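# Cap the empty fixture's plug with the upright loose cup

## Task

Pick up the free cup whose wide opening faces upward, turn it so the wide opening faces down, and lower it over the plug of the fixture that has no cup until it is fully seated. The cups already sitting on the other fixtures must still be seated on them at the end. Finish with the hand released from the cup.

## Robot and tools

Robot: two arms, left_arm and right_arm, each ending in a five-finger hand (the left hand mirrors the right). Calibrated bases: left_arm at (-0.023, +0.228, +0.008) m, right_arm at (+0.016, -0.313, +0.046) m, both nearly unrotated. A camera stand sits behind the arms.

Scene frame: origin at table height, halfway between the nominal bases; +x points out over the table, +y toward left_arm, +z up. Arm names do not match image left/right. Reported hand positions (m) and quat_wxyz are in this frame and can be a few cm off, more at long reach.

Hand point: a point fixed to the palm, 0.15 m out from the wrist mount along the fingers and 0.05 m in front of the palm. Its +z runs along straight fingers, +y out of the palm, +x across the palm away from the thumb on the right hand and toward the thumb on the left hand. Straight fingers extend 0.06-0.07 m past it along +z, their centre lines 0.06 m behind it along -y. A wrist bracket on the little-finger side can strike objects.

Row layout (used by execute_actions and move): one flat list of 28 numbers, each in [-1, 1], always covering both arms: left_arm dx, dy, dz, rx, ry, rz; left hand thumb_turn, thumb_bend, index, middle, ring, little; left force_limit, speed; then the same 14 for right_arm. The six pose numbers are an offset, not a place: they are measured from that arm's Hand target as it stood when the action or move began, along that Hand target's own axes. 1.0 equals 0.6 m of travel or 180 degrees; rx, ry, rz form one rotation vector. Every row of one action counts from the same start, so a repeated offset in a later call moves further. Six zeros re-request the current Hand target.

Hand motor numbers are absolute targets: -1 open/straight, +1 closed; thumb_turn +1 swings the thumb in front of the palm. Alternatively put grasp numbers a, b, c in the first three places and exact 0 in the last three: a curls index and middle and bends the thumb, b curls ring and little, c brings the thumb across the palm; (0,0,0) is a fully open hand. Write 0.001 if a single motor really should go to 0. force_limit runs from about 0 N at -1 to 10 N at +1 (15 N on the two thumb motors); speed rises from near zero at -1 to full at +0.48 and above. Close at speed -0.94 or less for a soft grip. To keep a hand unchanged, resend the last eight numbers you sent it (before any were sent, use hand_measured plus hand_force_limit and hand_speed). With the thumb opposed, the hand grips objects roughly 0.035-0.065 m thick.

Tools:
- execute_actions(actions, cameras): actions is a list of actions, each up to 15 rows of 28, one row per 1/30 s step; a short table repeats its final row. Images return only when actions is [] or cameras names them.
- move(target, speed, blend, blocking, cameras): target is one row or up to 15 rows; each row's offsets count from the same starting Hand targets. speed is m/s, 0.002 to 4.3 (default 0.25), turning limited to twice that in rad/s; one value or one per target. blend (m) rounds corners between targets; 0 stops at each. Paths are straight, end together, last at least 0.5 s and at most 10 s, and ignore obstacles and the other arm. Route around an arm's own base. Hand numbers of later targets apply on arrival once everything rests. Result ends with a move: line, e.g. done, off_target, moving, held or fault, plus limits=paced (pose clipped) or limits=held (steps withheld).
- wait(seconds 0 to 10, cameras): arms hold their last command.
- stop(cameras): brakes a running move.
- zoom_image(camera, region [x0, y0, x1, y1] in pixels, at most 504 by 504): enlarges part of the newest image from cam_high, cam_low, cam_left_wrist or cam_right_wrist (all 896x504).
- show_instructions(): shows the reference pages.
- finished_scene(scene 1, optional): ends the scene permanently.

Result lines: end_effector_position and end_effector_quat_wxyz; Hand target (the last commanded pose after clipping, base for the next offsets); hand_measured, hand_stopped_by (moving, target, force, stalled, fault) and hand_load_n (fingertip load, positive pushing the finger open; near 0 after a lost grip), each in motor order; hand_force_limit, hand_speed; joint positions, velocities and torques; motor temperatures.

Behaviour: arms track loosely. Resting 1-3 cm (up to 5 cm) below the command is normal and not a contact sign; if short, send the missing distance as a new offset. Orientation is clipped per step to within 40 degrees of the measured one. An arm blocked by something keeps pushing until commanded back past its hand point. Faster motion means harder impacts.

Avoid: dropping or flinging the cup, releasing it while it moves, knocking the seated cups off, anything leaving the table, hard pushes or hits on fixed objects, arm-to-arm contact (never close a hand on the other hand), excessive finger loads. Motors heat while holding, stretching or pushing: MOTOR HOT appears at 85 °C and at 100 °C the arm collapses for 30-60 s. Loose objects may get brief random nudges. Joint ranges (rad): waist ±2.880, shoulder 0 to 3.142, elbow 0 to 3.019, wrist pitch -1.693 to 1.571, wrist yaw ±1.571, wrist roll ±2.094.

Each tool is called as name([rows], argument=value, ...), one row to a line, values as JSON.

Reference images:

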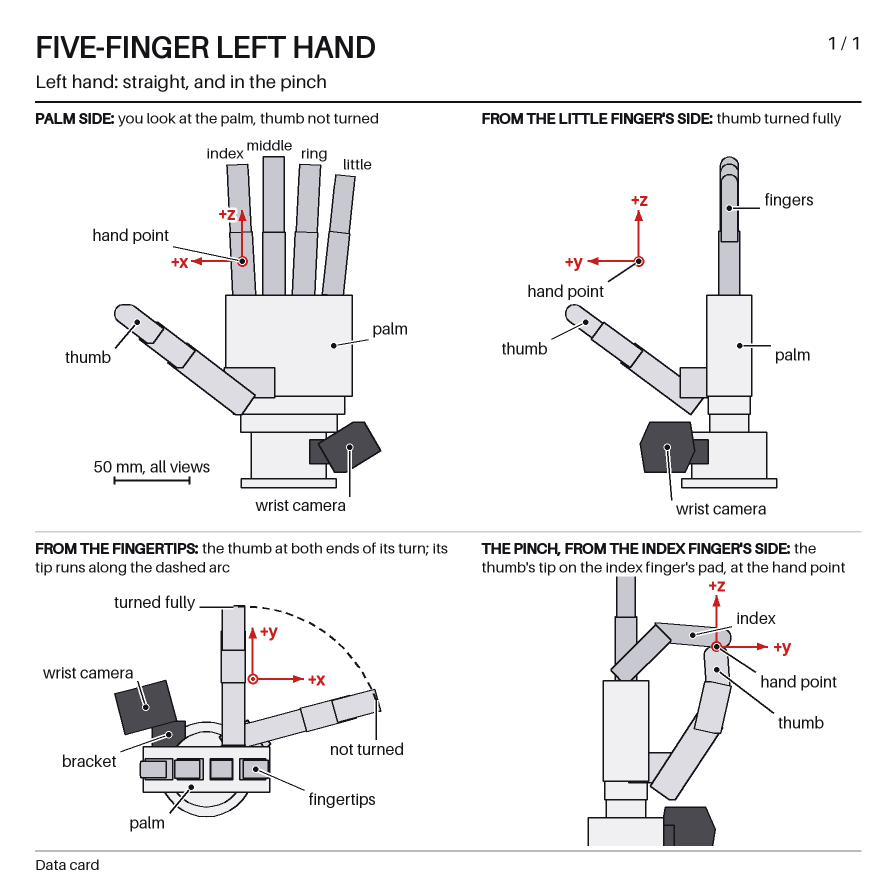

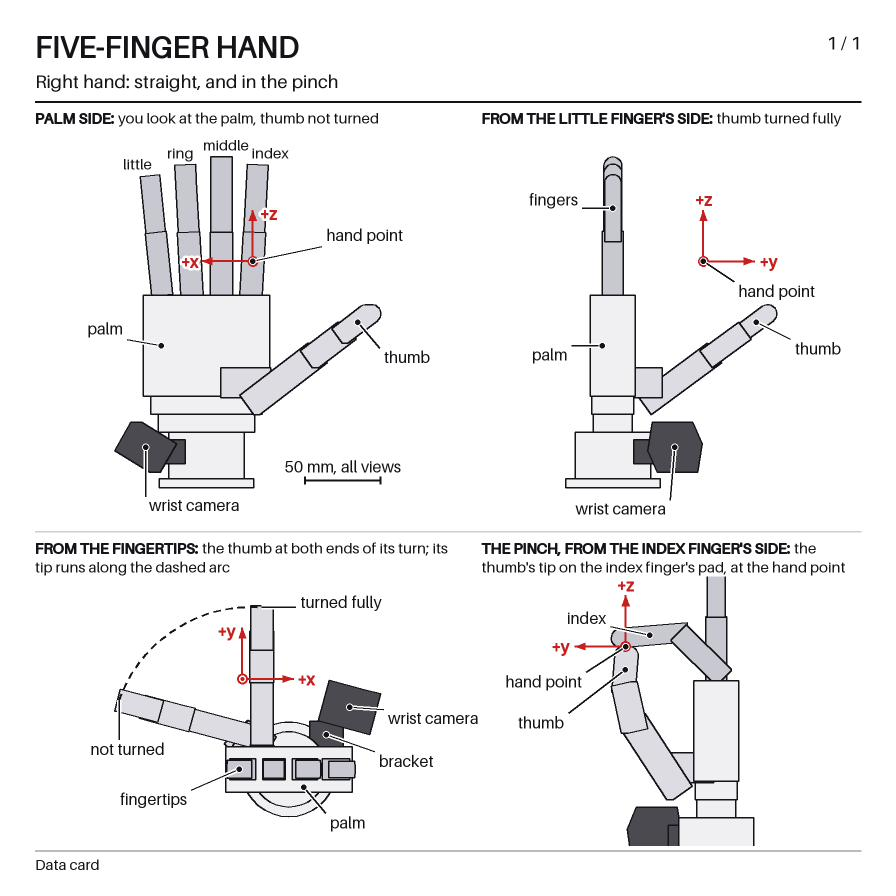

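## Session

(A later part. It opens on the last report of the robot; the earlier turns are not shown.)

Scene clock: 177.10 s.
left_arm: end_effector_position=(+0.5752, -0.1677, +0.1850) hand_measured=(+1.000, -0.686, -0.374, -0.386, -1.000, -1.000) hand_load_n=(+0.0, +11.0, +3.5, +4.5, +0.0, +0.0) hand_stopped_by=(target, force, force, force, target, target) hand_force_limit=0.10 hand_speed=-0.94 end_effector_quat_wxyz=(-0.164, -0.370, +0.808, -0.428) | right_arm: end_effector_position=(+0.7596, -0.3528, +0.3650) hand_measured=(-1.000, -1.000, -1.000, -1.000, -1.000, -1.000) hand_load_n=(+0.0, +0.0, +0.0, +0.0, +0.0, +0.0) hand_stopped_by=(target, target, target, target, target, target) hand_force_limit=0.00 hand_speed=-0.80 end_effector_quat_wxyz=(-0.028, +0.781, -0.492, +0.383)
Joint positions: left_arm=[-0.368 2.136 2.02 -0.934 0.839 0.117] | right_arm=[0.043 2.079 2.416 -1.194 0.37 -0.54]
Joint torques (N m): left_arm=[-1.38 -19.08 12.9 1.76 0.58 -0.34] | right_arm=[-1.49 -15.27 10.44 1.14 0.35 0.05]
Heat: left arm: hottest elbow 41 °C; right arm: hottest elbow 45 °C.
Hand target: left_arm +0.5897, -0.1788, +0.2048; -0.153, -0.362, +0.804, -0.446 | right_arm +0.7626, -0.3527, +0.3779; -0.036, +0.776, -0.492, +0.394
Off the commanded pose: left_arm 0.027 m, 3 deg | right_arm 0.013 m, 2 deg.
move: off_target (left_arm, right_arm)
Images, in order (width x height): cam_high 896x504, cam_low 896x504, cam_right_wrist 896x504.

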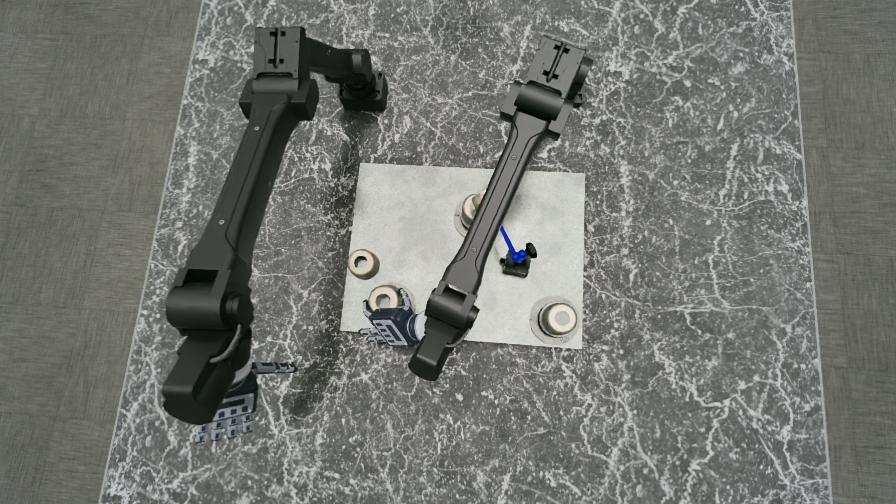

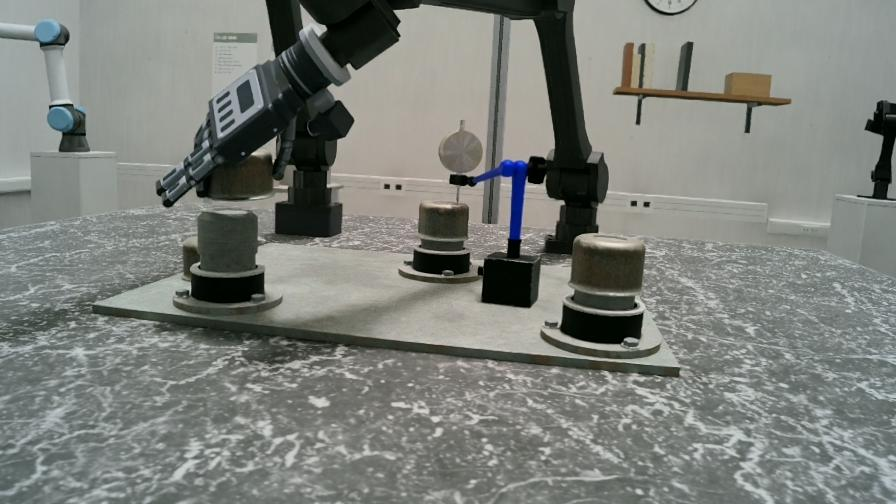

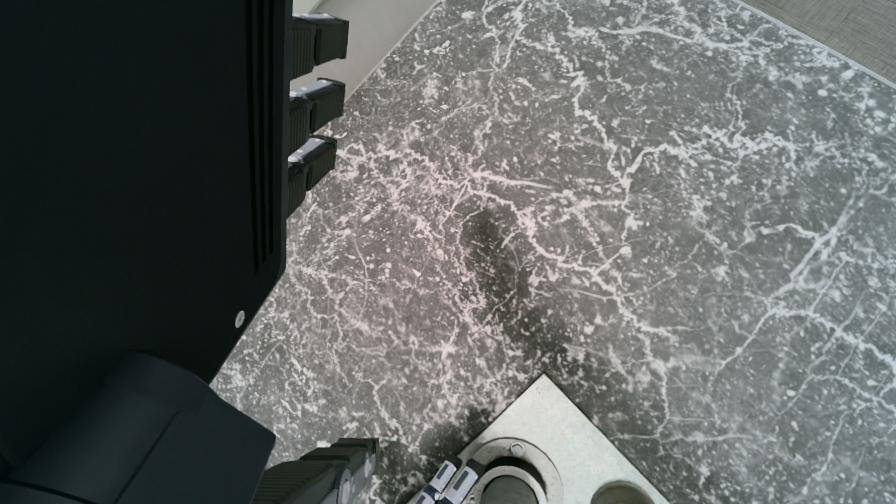

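move(target=[0.012,-0.005,0.0177,0,0,0,1,0.3,0.1,0.1,-1,-1,0.1,-0.94,0,0,0,0,0,0,-1,-1,-1,-1,-1,-1,0,-0.8], speed=0.03, cameras=["cam_high", "cam_low"])

zoom_image(camera="cam_low", region=[170, 130, 310, 250])

zoom_image(camera="cam_high", region=[345, 250, 445, 350])

Scene clock: 179.90 s.
left_arm: end_effector_position=(+0.5739, -0.1779, +0.1856) hand_measured=(+1.000, -0.686, -0.374, -0.386, -1.000, -1.000) hand_load_n=(-0.5, +11.0, +3.5, +4.5, +0.0, +0.0) hand_stopped_by=(target, force, force, force, target, target) hand_force_limit=0.10 hand_speed=-0.94 end_effector_quat_wxyz=(-0.164, -0.372, +0.807, -0.427) | right_arm: end_effector_position=(+0.7596, -0.3528, +0.3650) hand_measured=(-1.000, -1.000, -1.000, -1.000, -1.000, -1.000) hand_load_n=(-0.5, +0.0, +0.0, +0.0, +0.0, +0.0) hand_stopped_by=(target, target, target, target, target, target) hand_force_limit=0.00 hand_speed=-0.80 end_effector_quat_wxyz=(-0.028, +0.781, -0.492, +0.383)
Joint positions: left_arm=[-0.383 2.14 2.028 -0.924 0.829 0.095] | right_arm=[0.043 2.079 2.416 -1.194 0.37 -0.54]
Joint torques (N m): left_arm=[-1.55 -19.08 13 1.83 0.54 -0.35] | right_arm=[-1.49 -15.5 10.43 1.17 0.36 0.03]
Heat: left arm: hottest elbow 41 °C; right arm: hottest elbow 45 °C.
Hand target: left_arm +0.5876, -0.1919, +0.2048; -0.153, -0.362, +0.804, -0.446 | right_arm +0.7626, -0.3527, +0.3779; -0.036, +0.776, -0.492, +0.394
Off the commanded pose: left_arm 0.027 m, 3 deg | right_arm 0.013 m, 2 deg.
move: off_target (left_arm, right_arm)
Images, in order (width x height): cam_high 896x504, cam_low 896x504.

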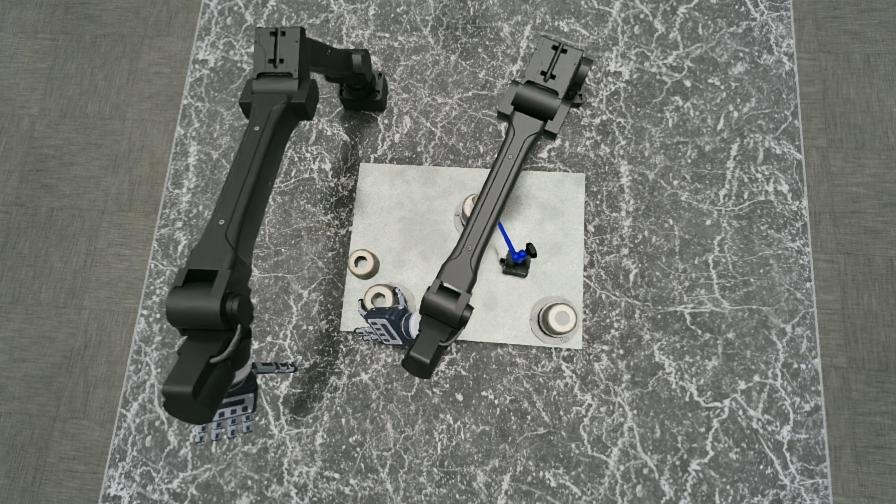

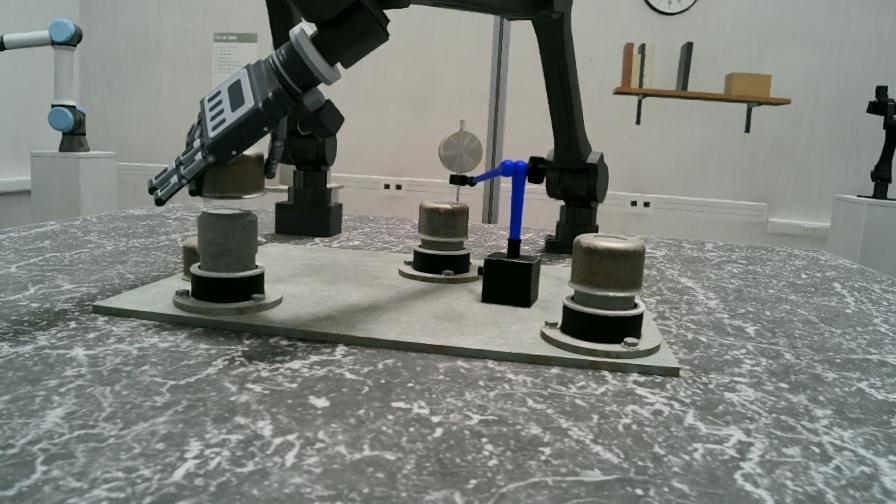

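Scaled by 3.600 from the camera's 896x504 image, which has a finer 1280x720 frame.

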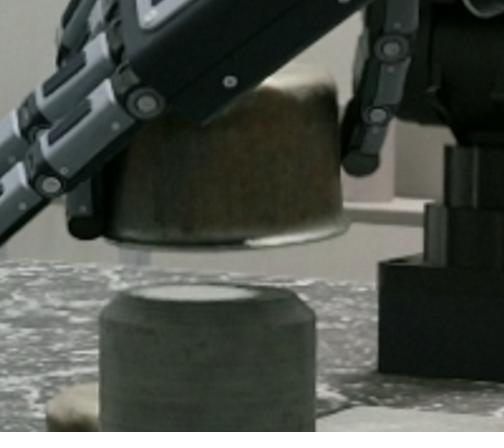

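Scaled by 5.040 from the camera's 896x504 image, which has a finer 1280x720 frame.

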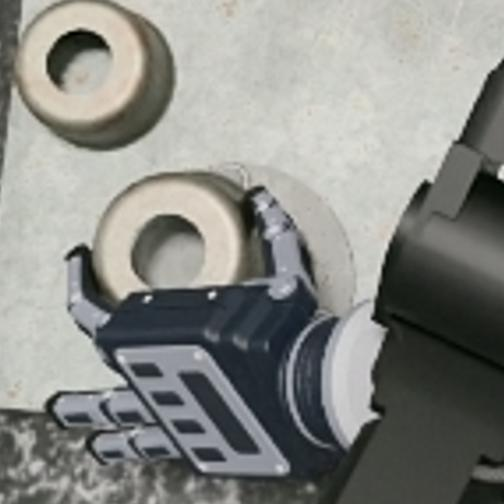

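move(target=[0.0033,-0.0045,0.0085,0.01266,0.01317,-0.0014,1,0.3,0.1,0.1,-1,-1,0.1,-0.94,0,0,0,0,0,0,-1,-1,-1,-1,-1,-1,0,-0.8], speed=0.03, cameras=["cam_high", "cam_low"])

zoom_image(camera="cam_low", region=[170, 130, 310, 250])

zoom_image(camera="cam_high", region=[345, 250, 445, 350])

Scene clock: 183.67 s.
left_arm: end_effector_position=(+0.5829, -0.1877, +0.1969) hand_measured=(+1.000, -0.686, -0.374, -0.386, -1.000, -1.000) hand_load_n=(+0.0, +11.0, +3.5, +4.5, +0.0, +0.0) hand_stopped_by=(target, force, force, force, target, target) hand_force_limit=0.10 hand_speed=-0.94 end_effector_quat_wxyz=(-0.163, -0.362, +0.795, -0.458) | right_arm: end_effector_position=(+0.7596, -0.3528, +0.3650) hand_measured=(-1.000, -1.000, -1.000, -1.000, -1.000, -1.000) hand_load_n=(+0.0, +0.0, +0.0, +0.0, +0.0, +0.0) hand_stopped_by=(target, target, target, target, target, target) hand_force_limit=0.00 hand_speed=-0.80 end_effector_quat_wxyz=(-0.028, +0.781, -0.492, +0.383)
Joint positions: left_arm=[-0.383 2.14 2.028 -0.842 0.867 0.052] | right_arm=[0.043 2.079 2.416 -1.194 0.37 -0.54]
Joint torques (N m): left_arm=[-0.85 -19.19 10.74 2.13 0.76 -0.38] | right_arm=[-1.26 -15.27 10.43 1.22 0.37 0.04]
Motor temperatures (°C): left_arm=[36 37 42 29 30 31] | right_arm=[28 39 45 35 29 29]
Heat: left arm: hottest elbow 42 °C; right arm: hottest elbow 45 °C.
Hand target: left_arm +0.5886, -0.1980, +0.2048; -0.163, -0.357, +0.791, -0.469 | right_arm +0.7626, -0.3527, +0.3779; -0.036, +0.776, -0.492, +0.394
Off the commanded pose: left_arm 0.014 m, 1 deg | right_arm 0.013 m, 2 deg.
move: off_target (left_arm, right_arm)
Images, in order (width x height): cam_high 896x504, cam_low 896x504.

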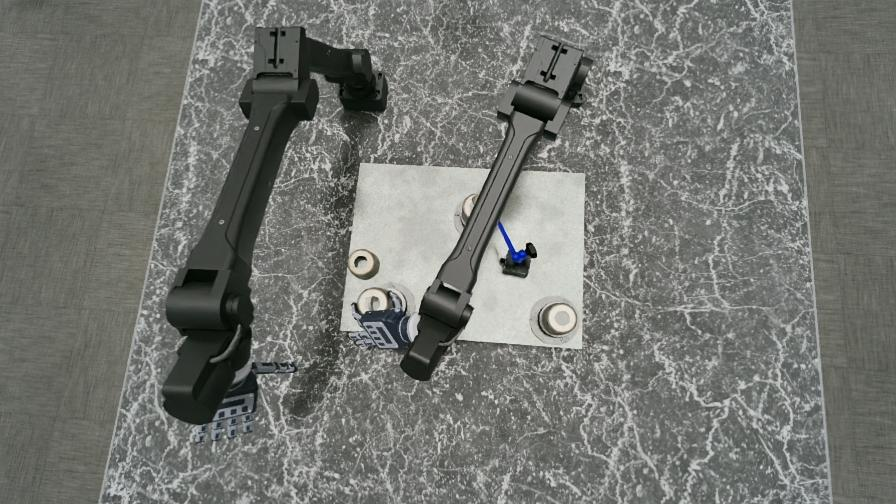

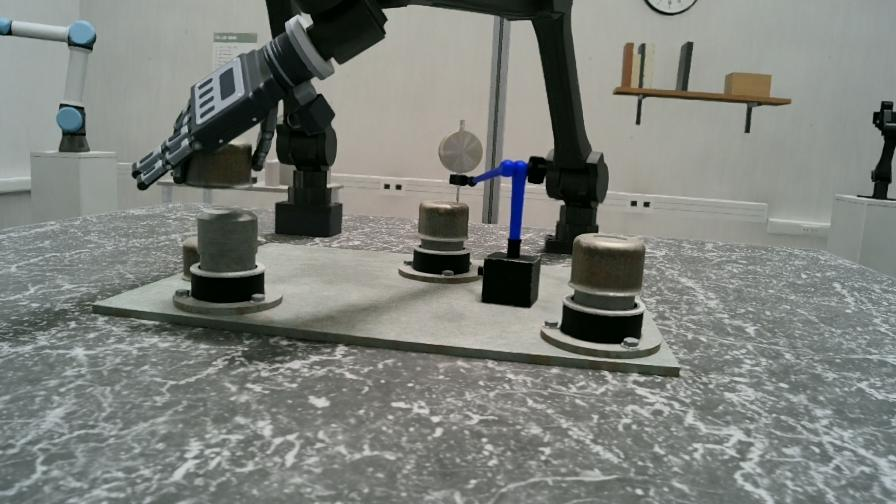

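Scaled by 3.600 from the camera's 896x504 image, which has a finer 1280x720 frame.

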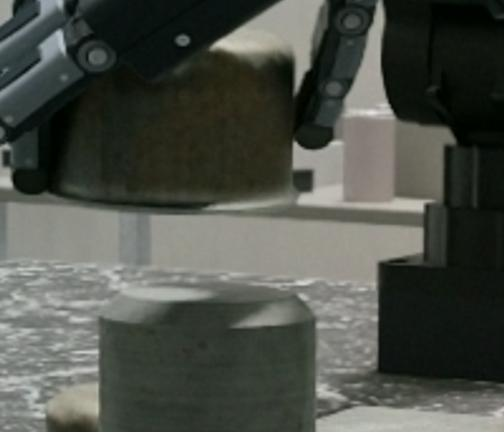

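Scaled by 5.040 from the camera's 896x504 image, which has a finer 1280x720 frame.

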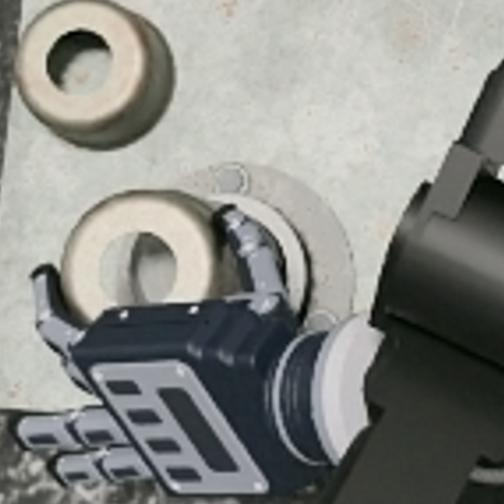

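move(target=[-0.0198,0.0332,-0.0122,0,0,0,1,0.3,0.1,0.1,-1,-1,0.1,-0.94,0,0,0,0,0,0,-1,-1,-1,-1,-1,-1,0,-0.8], speed=0.03, cameras=["cam_high", "cam_low"])

zoom_image(camera="cam_low", region=[170, 130, 310, 250])

zoom_image(camera="cam_high", region=[345, 250, 445, 350])

Scene clock: 186.97 s.
left_arm: end_effector_position=(+0.5742, -0.1856, +0.1727) hand_measured=(+1.000, -0.686, -0.374, -0.386, -1.000, -1.000) hand_load_n=(+0.0, +11.0, +3.5, +4.5, +0.0, +0.0) hand_stopped_by=(target, force, force, force, target, target) hand_force_limit=0.10 hand_speed=-0.94 end_effector_quat_wxyz=(-0.175, -0.366, +0.794, -0.453) | right_arm: end_effector_position=(+0.7596, -0.3528, +0.3650) hand_measured=(-1.000, -1.000, -1.000, -1.000, -1.000, -1.000) hand_load_n=(+0.0, +0.0, +0.0, +0.0, +0.0, +0.0) hand_stopped_by=(target, target, target, target, target, target) hand_force_limit=0.00 hand_speed=-0.80 end_effector_quat_wxyz=(-0.028, +0.781, -0.492, +0.383)
Joint positions: left_arm=[-0.383 2.14 1.963 -0.8 0.878 0.051] | right_arm=[0.043 2.079 2.416 -1.194 0.37 -0.54]
Joint torques (N m): left_arm=[0.38 -20.89 8.96 1.95 0.76 -0.08] | right_arm=[-1.32 -15.38 10.39 1.14 0.37 0.04]
Heat: left arm: hottest elbow 43 °C; right arm: hottest elbow 45 °C.
Hand target: left_arm +0.5819, -0.1808, +0.1889; -0.163, -0.358, +0.791, -0.469 | right_arm +0.7626, -0.3527, +0.3779; -0.036, +0.776, -0.492, +0.394
Off the commanded pose: left_arm 0.019 m, 3 deg | right_arm 0.013 m, 2 deg.
move: off_target (left_arm, right_arm)
Images, in order (width x height): cam_high 896x504, cam_low 896x504.

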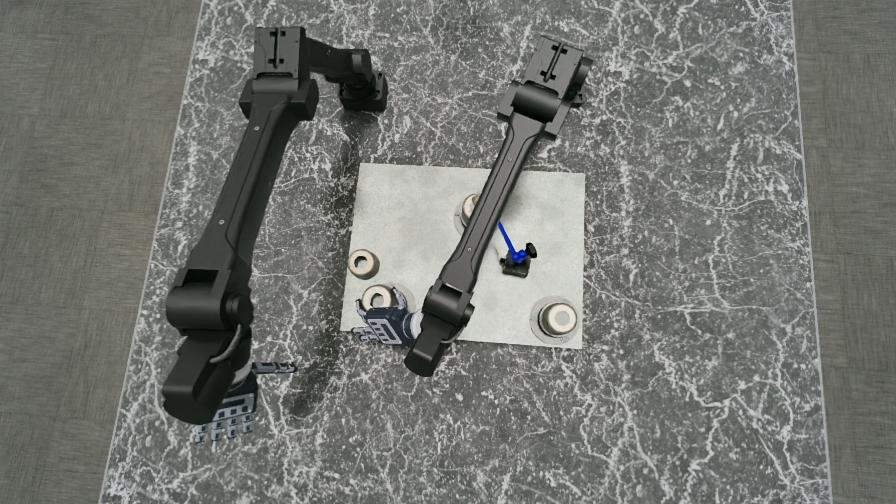

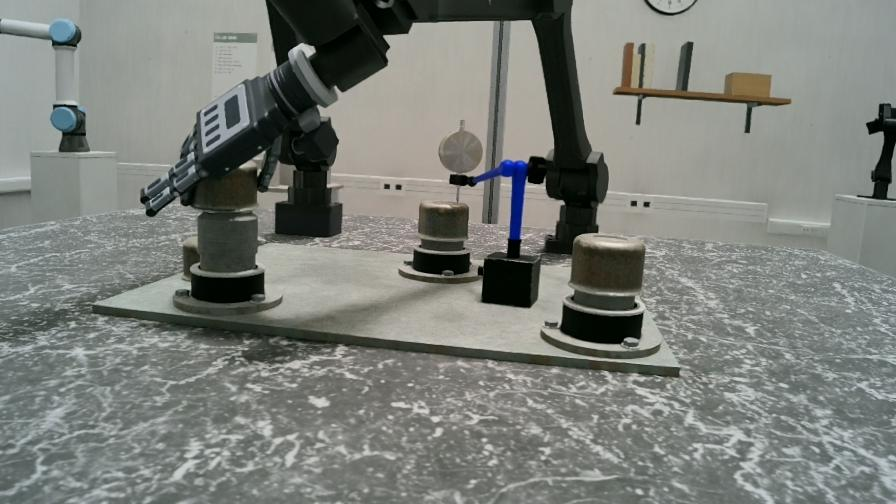

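Scaled by 3.600 from the camera's 896x504 image, which has a finer 1280x720 frame.

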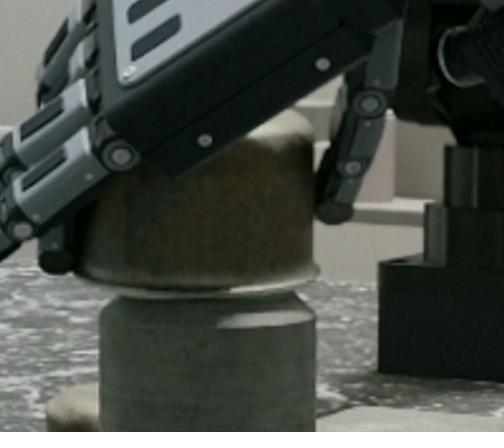

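Scaled by 5.040 from the camera's 896x504 image, which has a finer 1280x720 frame.

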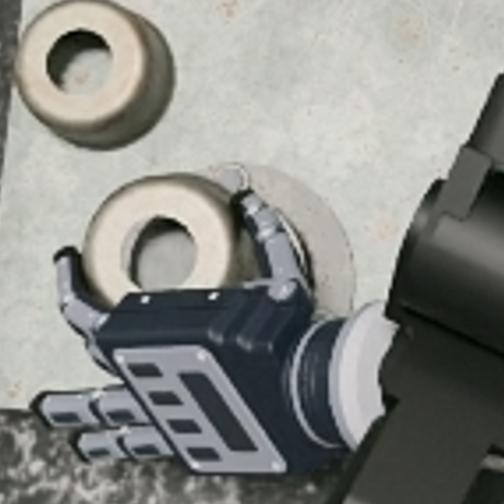

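move(target=[-0.0176,0.0177,0.0069,0,0,0,1,0.3,0.1,0.1,-1,-1,0.1,-0.94,0,0,0,0,0,0,-1,-1,-1,-1,-1,-1,0,-0.8], speed=0.02, cameras=["cam_high", "cam_low"])

zoom_image(camera="cam_low", region=[170, 130, 310, 250])

zoom_image(camera="cam_high", region=[355, 275, 405, 325])

Scene clock: 189.13 s.
left_arm: end_effector_position=(+0.5759, -0.1799, +0.1618) hand_measured=(+1.000, -0.686, -0.374, -0.386, -1.000, -1.000) hand_load_n=(+0.0, +11.0, +3.5, +4.5, +0.0, +0.0) hand_stopped_by=(target, force, force, force, target, target) hand_force_limit=0.10 hand_speed=-0.94 end_effector_quat_wxyz=(-0.172, -0.365, +0.794, -0.455) | right_arm: end_effector_position=(+0.7596, -0.3528, +0.3650) hand_measured=(-1.000, -1.000, -1.000, -1.000, -1.000, -1.000) hand_load_n=(+0.0, +0.0, +0.0, -0.5, +0.0, +0.0) hand_stopped_by=(target, target, target, target, target, target) hand_force_limit=0.00 hand_speed=-0.80 end_effector_quat_wxyz=(-0.028, +0.781, -0.492, +0.383)
Joint positions: left_arm=[-0.375 2.14 1.934 -0.768 0.881 0.058] | right_arm=[0.043 2.079 2.416 -1.194 0.37 -0.54]
Joint torques (N m): left_arm=[0.15 -20.31 8.84 1.95 0.78 -0.12] | right_arm=[-1.32 -15.21 10.45 1.21 0.36 0.03]
Heat: left arm: hottest elbow 43 °C; right arm: hottest elbow 45 °C.
Hand target: left_arm +0.5820, -0.1765, +0.1738; -0.163, -0.358, +0.791, -0.469 | right_arm +0.7626, -0.3527, +0.3779; -0.036, +0.776, -0.492, +0.394
Off the commanded pose: left_arm 0.014 m, 2 deg | right_arm 0.013 m, 2 deg.
move: off_target (left_arm, right_arm)
Images, in order (width x height): cam_high 896x504, cam_low 896x504.

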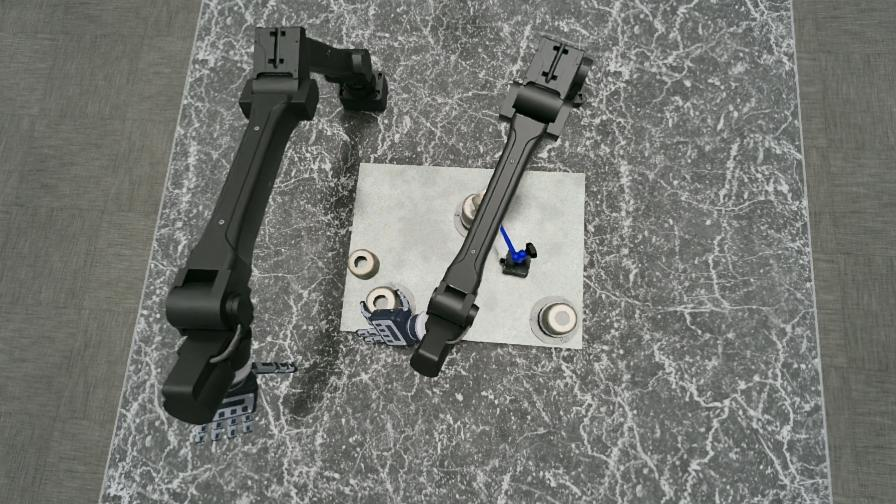

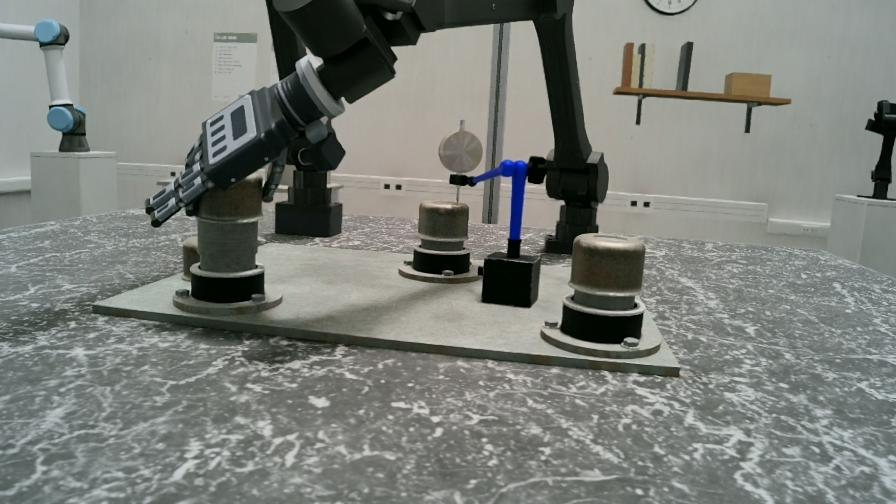

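Scaled by 3.600 from the camera's 896x504 image, which has a finer 1280x720 frame.

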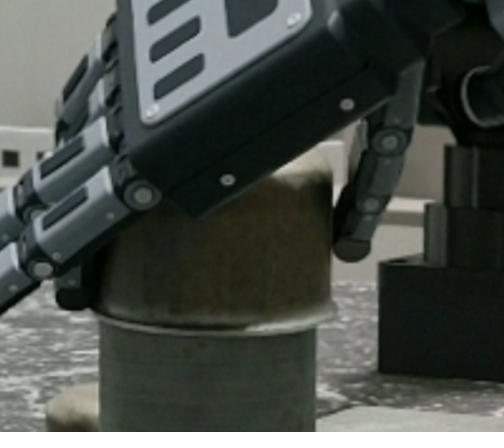

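Scaled by 10.080 from the camera's 896x504 image, which has a finer 1280x720 frame.

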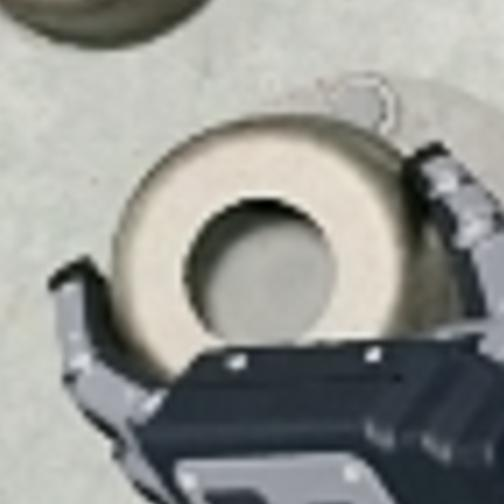

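move(target=[-0.0075,0.0133,0.0142,0,0,0,1,0.3,0.1,0.1,-1,-1,0.1,-0.94,0,0,0,0,0,0,-1,-1,-1,-1,-1,-1,0,-0.8], speed=0.02, cameras=["cam_high", "cam_low"])

zoom_image(camera="cam_low", region=[170, 150, 310, 270])

zoom_image(camera="cam_high", region=[355, 275, 405, 325])

Scene clock: 191.10 s.
left_arm: end_effector_position=(+0.5770, -0.1803, +0.1543) hand_measured=(+1.000, -0.686, -0.374, -0.386, -1.000, -1.000) hand_load_n=(-0.5, +10.5, +4.0, +4.5, +0.0, +0.0) hand_stopped_by=(target, force, force, force, target, target) hand_force_limit=0.10 hand_speed=-0.94 end_effector_quat_wxyz=(-0.167, -0.361, +0.794, -0.461) | right_arm: end_effector_position=(+0.7596, -0.3528, +0.3650) hand_measured=(-1.000, -1.000, -1.000, -1.000, -1.000, -1.000) hand_load_n=(+0.0, +0.0, +0.0, +0.0, +0.0, +0.0) hand_stopped_by=(target, target, target, target, target, target) hand_force_limit=0.00 hand_speed=-0.80 end_effector_quat_wxyz=(-0.028, +0.781, -0.492, +0.383)
Joint positions: left_arm=[-0.375 2.14 1.912 -0.729 0.881 0.058] | right_arm=[0.043 2.079 2.416 -1.194 0.37 -0.54]
Joint torques (N m): left_arm=[-0.09 -20.31 8.64 1.76 0.69 -0.16] | right_arm=[-1.26 -15.38 10.45 1.21 0.37 0.03]
Heat: left arm: hottest elbow 43 °C; right arm: hottest elbow 45 °C.
Hand target: left_arm +0.5801, -0.1795, +0.1619; -0.163, -0.358, +0.791, -0.469 | right_arm +0.7626, -0.3527, +0.3779; -0.036, +0.776, -0.492, +0.394
Off the commanded pose: left_arm 0.008 m, 1 deg | right_arm 0.013 m, 2 deg.
move: off_target (right_arm)
Images, in order (width x height): cam_high 896x504, cam_low 896x504.

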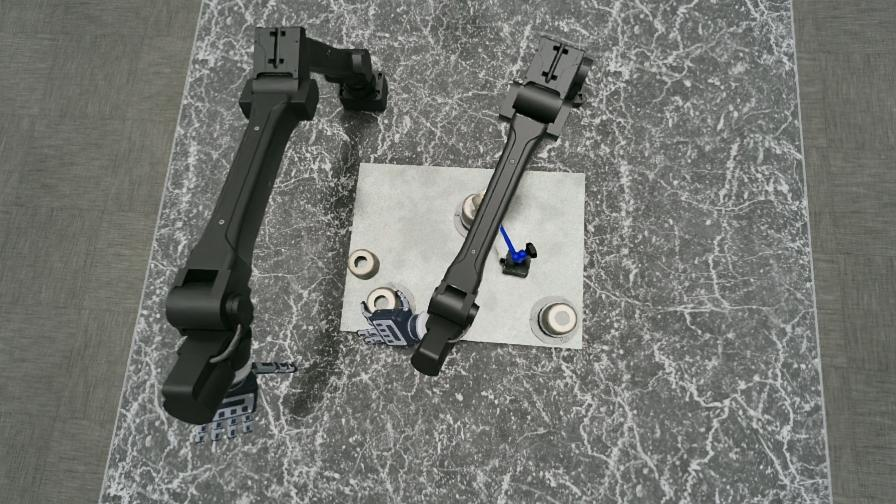

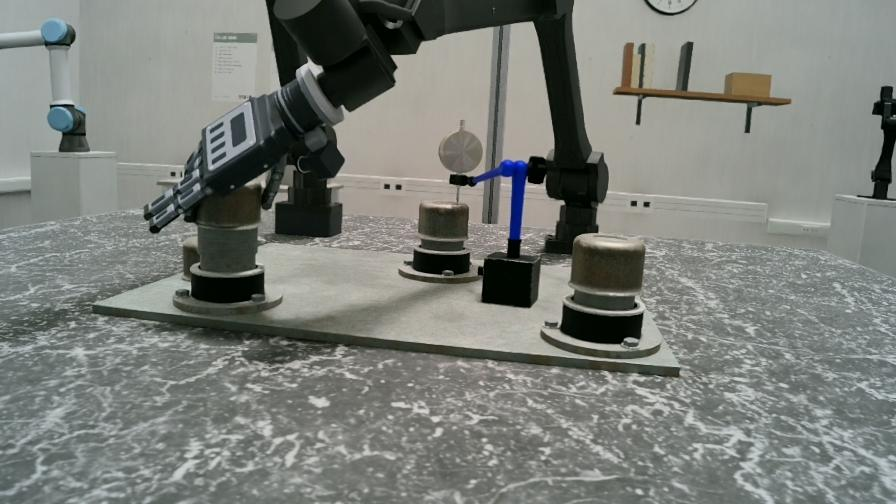

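Scaled by 3.600 from the camera's 896x504 image, which has a finer 1280x720 frame.

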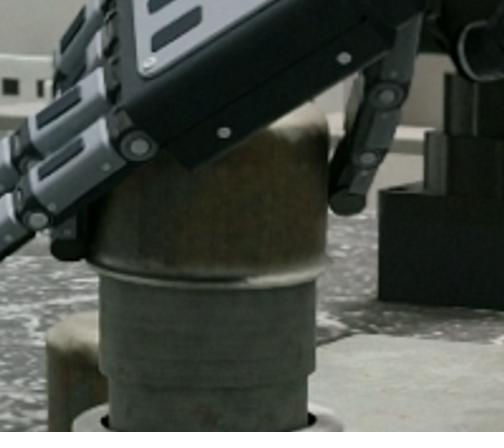

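Scaled by 10.080 from the camera's 896x504 image, which has a finer 1280x720 frame.

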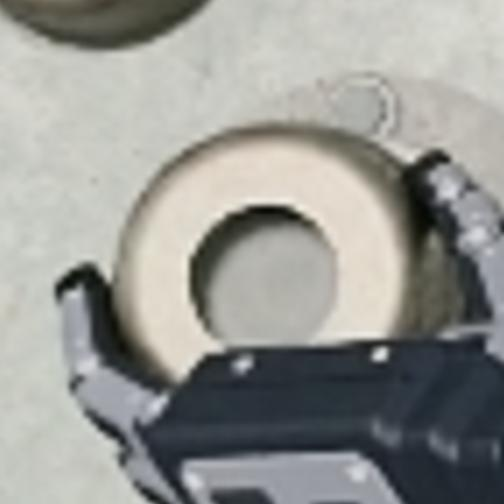

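move(target=[-0.0148,0.0158,0.0127,0,0,0,1,0.3,0.1,0.1,-1,-1,0.1,-0.94,0,0,0,0,0,0,-1,-1,-1,-1,-1,-1,0,-0.8], speed=0.02, cameras=["cam_high", "cam_low"])

zoom_image(camera="cam_low", region=[170, 150, 310, 270])

zoom_image(camera="cam_high", region=[355, 275, 405, 325])

Scene clock: 193.20 s.
left_arm: end_effector_position=(+0.5769, -0.1803, +0.1466) hand_measured=(+1.000, -0.686, -0.374, -0.386, -1.000, -1.000) hand_load_n=(-0.5, +10.5, +4.0, +5.0, -0.5, +0.0) hand_stopped_by=(target, force, force, force, target, target) hand_force_limit=0.10 hand_speed=-0.94 end_effector_quat_wxyz=(-0.163, -0.358, +0.794, -0.464) | right_arm: end_effector_position=(+0.7596, -0.3528, +0.3650) hand_measured=(-1.000, -1.000, -1.000, -1.000, -1.000, -1.000) hand_load_n=(+0.0, +0.0, +0.0, +0.0, +0.0, +0.0) hand_stopped_by=(target, target, target, target, target, target) hand_force_limit=0.00 hand_speed=-0.80 end_effector_quat_wxyz=(-0.028, +0.781, -0.492, +0.383)
Joint positions: left_arm=[-0.375 2.14 1.889 -0.696 0.881 0.058] | right_arm=[0.043 2.079 2.416 -1.194 0.37 -0.54]
Joint torques (N m): left_arm=[-0.38 -19.84 8.57 1.73 0.66 -0.18] | right_arm=[-1.44 -15.33 10.45 1.18 0.39 0.04]
Heat: left arm: hottest elbow 42 °C; right arm: hottest elbow 45 °C.
Hand target: left_arm +0.5799, -0.1795, +0.1468; -0.163, -0.358, +0.791, -0.469 | right_arm +0.7626, -0.3527, +0.3779; -0.036, +0.776, -0.492, +0.394
Off the commanded pose: left_arm 0.003 m, 1 deg | right_arm 0.013 m, 2 deg.
move: off_target (right_arm)
Images, in order (width x height): cam_high 896x504, cam_low 896x504.

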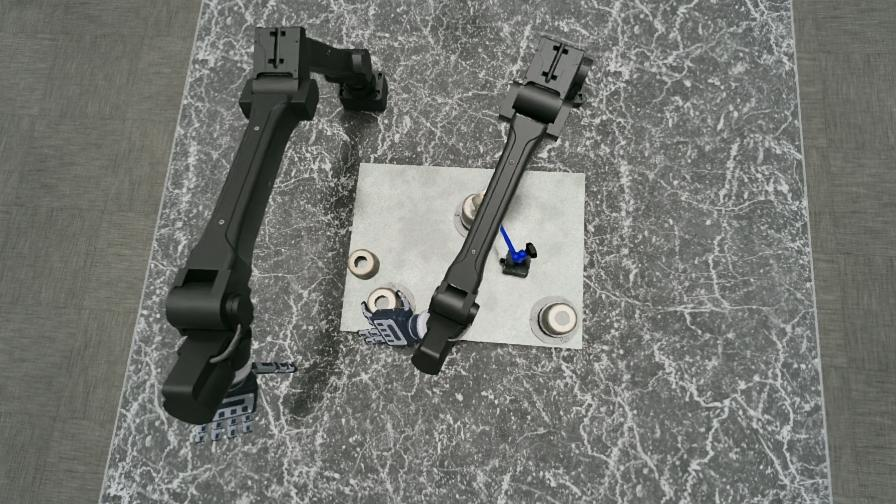

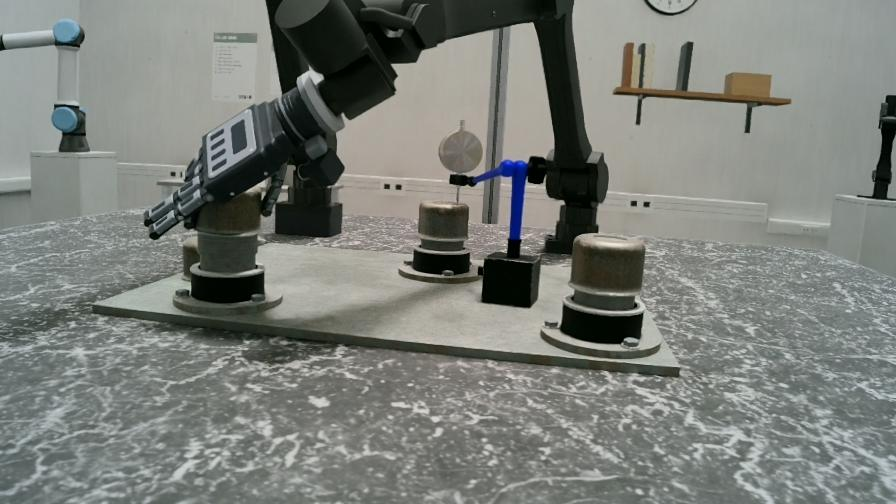

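Scaled by 3.600 from the camera's 896x504 image, which has a finer 1280x720 frame.

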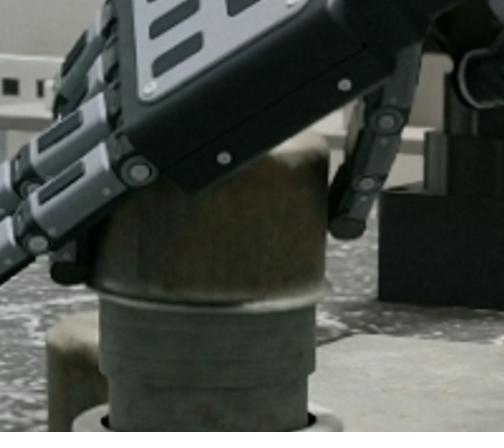

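Scaled by 10.080 from the camera's 896x504 image, which has a finer 1280x720 frame.

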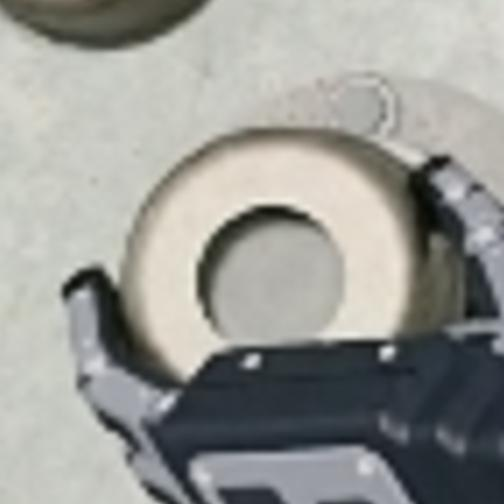

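move(target=[-0.0138,0.0152,0.0142,0,0,0,1,0.3,0.1,0.1,-1,-1,0.1,-0.94,0,0,0,0,0,0,-1,-1,-1,-1,-1,-1,0,-0.8], speed=0.02, cameras=["cam_high", "cam_low"])

zoom_image(camera="cam_low", region=[170, 150, 310, 270])

zoom_image(camera="cam_high", region=[355, 275, 405, 325])

Scene clock: 195.00 s.
left_arm: end_effector_position=(+0.5766, -0.1810, +0.1431) hand_measured=(+1.000, -0.686, -0.374, -0.386, -1.000, -1.000) hand_load_n=(+1.5, +11.0, +3.5, +3.5, +0.0, +0.0) hand_stopped_by=(target, force, force, force, target, target) hand_force_limit=0.10 hand_speed=-0.94 end_effector_quat_wxyz=(-0.163, -0.354, +0.793, -0.469) | right_arm: end_effector_position=(+0.7596, -0.3528, +0.3650) hand_measured=(-1.000, -1.000, -1.000, -1.000, -1.000, -1.000) hand_load_n=(+0.0, +0.0, +0.0, +0.0, +0.0, +0.0) hand_stopped_by=(target, target, target, target, target, target) hand_force_limit=0.00 hand_speed=-0.80 end_effector_quat_wxyz=(-0.028, +0.781, -0.492, +0.383)
Joint positions: left_arm=[-0.375 2.14 1.876 -0.671 0.888 0.058] | right_arm=[0.043 2.079 2.416 -1.194 0.37 -0.54]
Joint torques (N m): left_arm=[-0.09 -18.67 8.05 2.22 0.43 -0.21] | right_arm=[-1.55 -15.27 10.44 1.22 0.37 0.03]
Heat: left arm: hottest elbow 42 °C; right arm: hottest elbow 45 °C.
Hand target: left_arm +0.5799, -0.1807, +0.1320; -0.163, -0.358, +0.791, -0.469 | right_arm +0.7626, -0.3527, +0.3779; -0.036, +0.776, -0.492, +0.394
Off the commanded pose: left_arm 0.012 m, 1 deg | right_arm 0.013 m, 2 deg.
move: off_target (left_arm, right_arm)
Images, in order (width x height): cam_high 896x504, cam_low 896x504.

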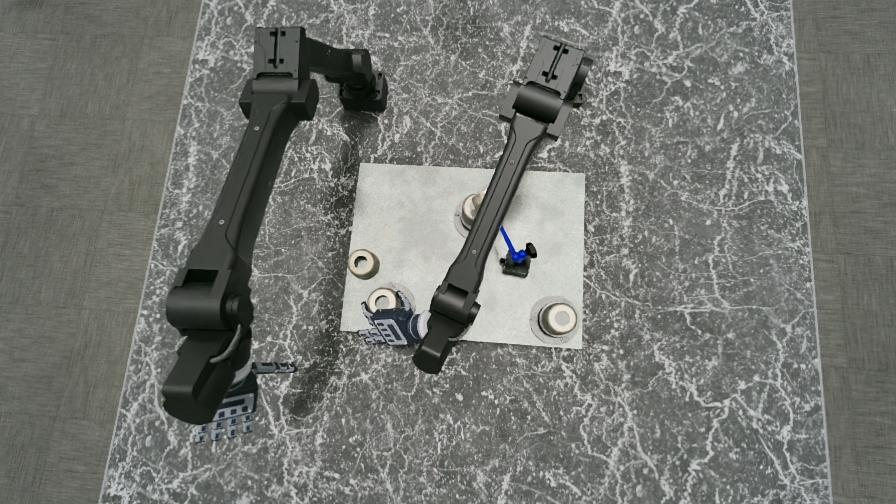

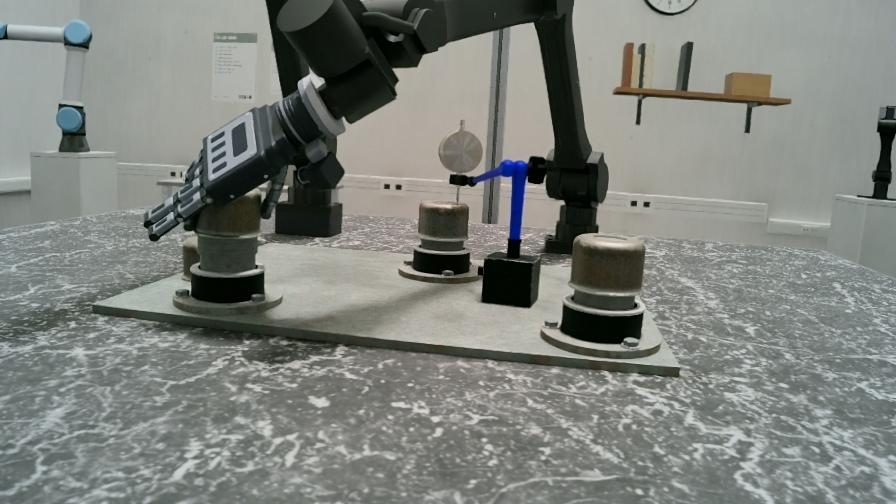

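Scaled by 3.600 from the camera's 896x504 image, which has a finer 1280x720 frame.

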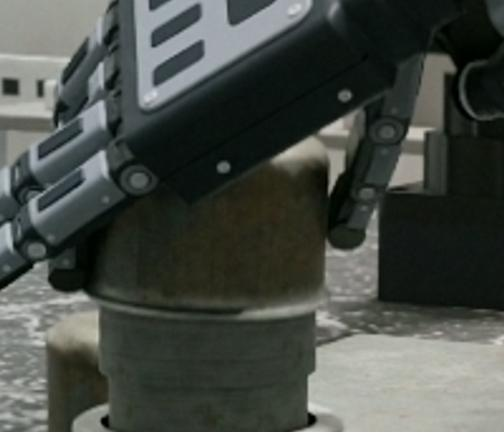

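Scaled by 10.080 from the camera's 896x504 image, which has a finer 1280x720 frame.

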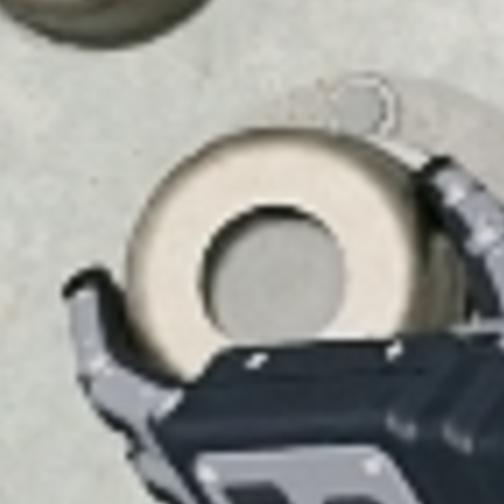

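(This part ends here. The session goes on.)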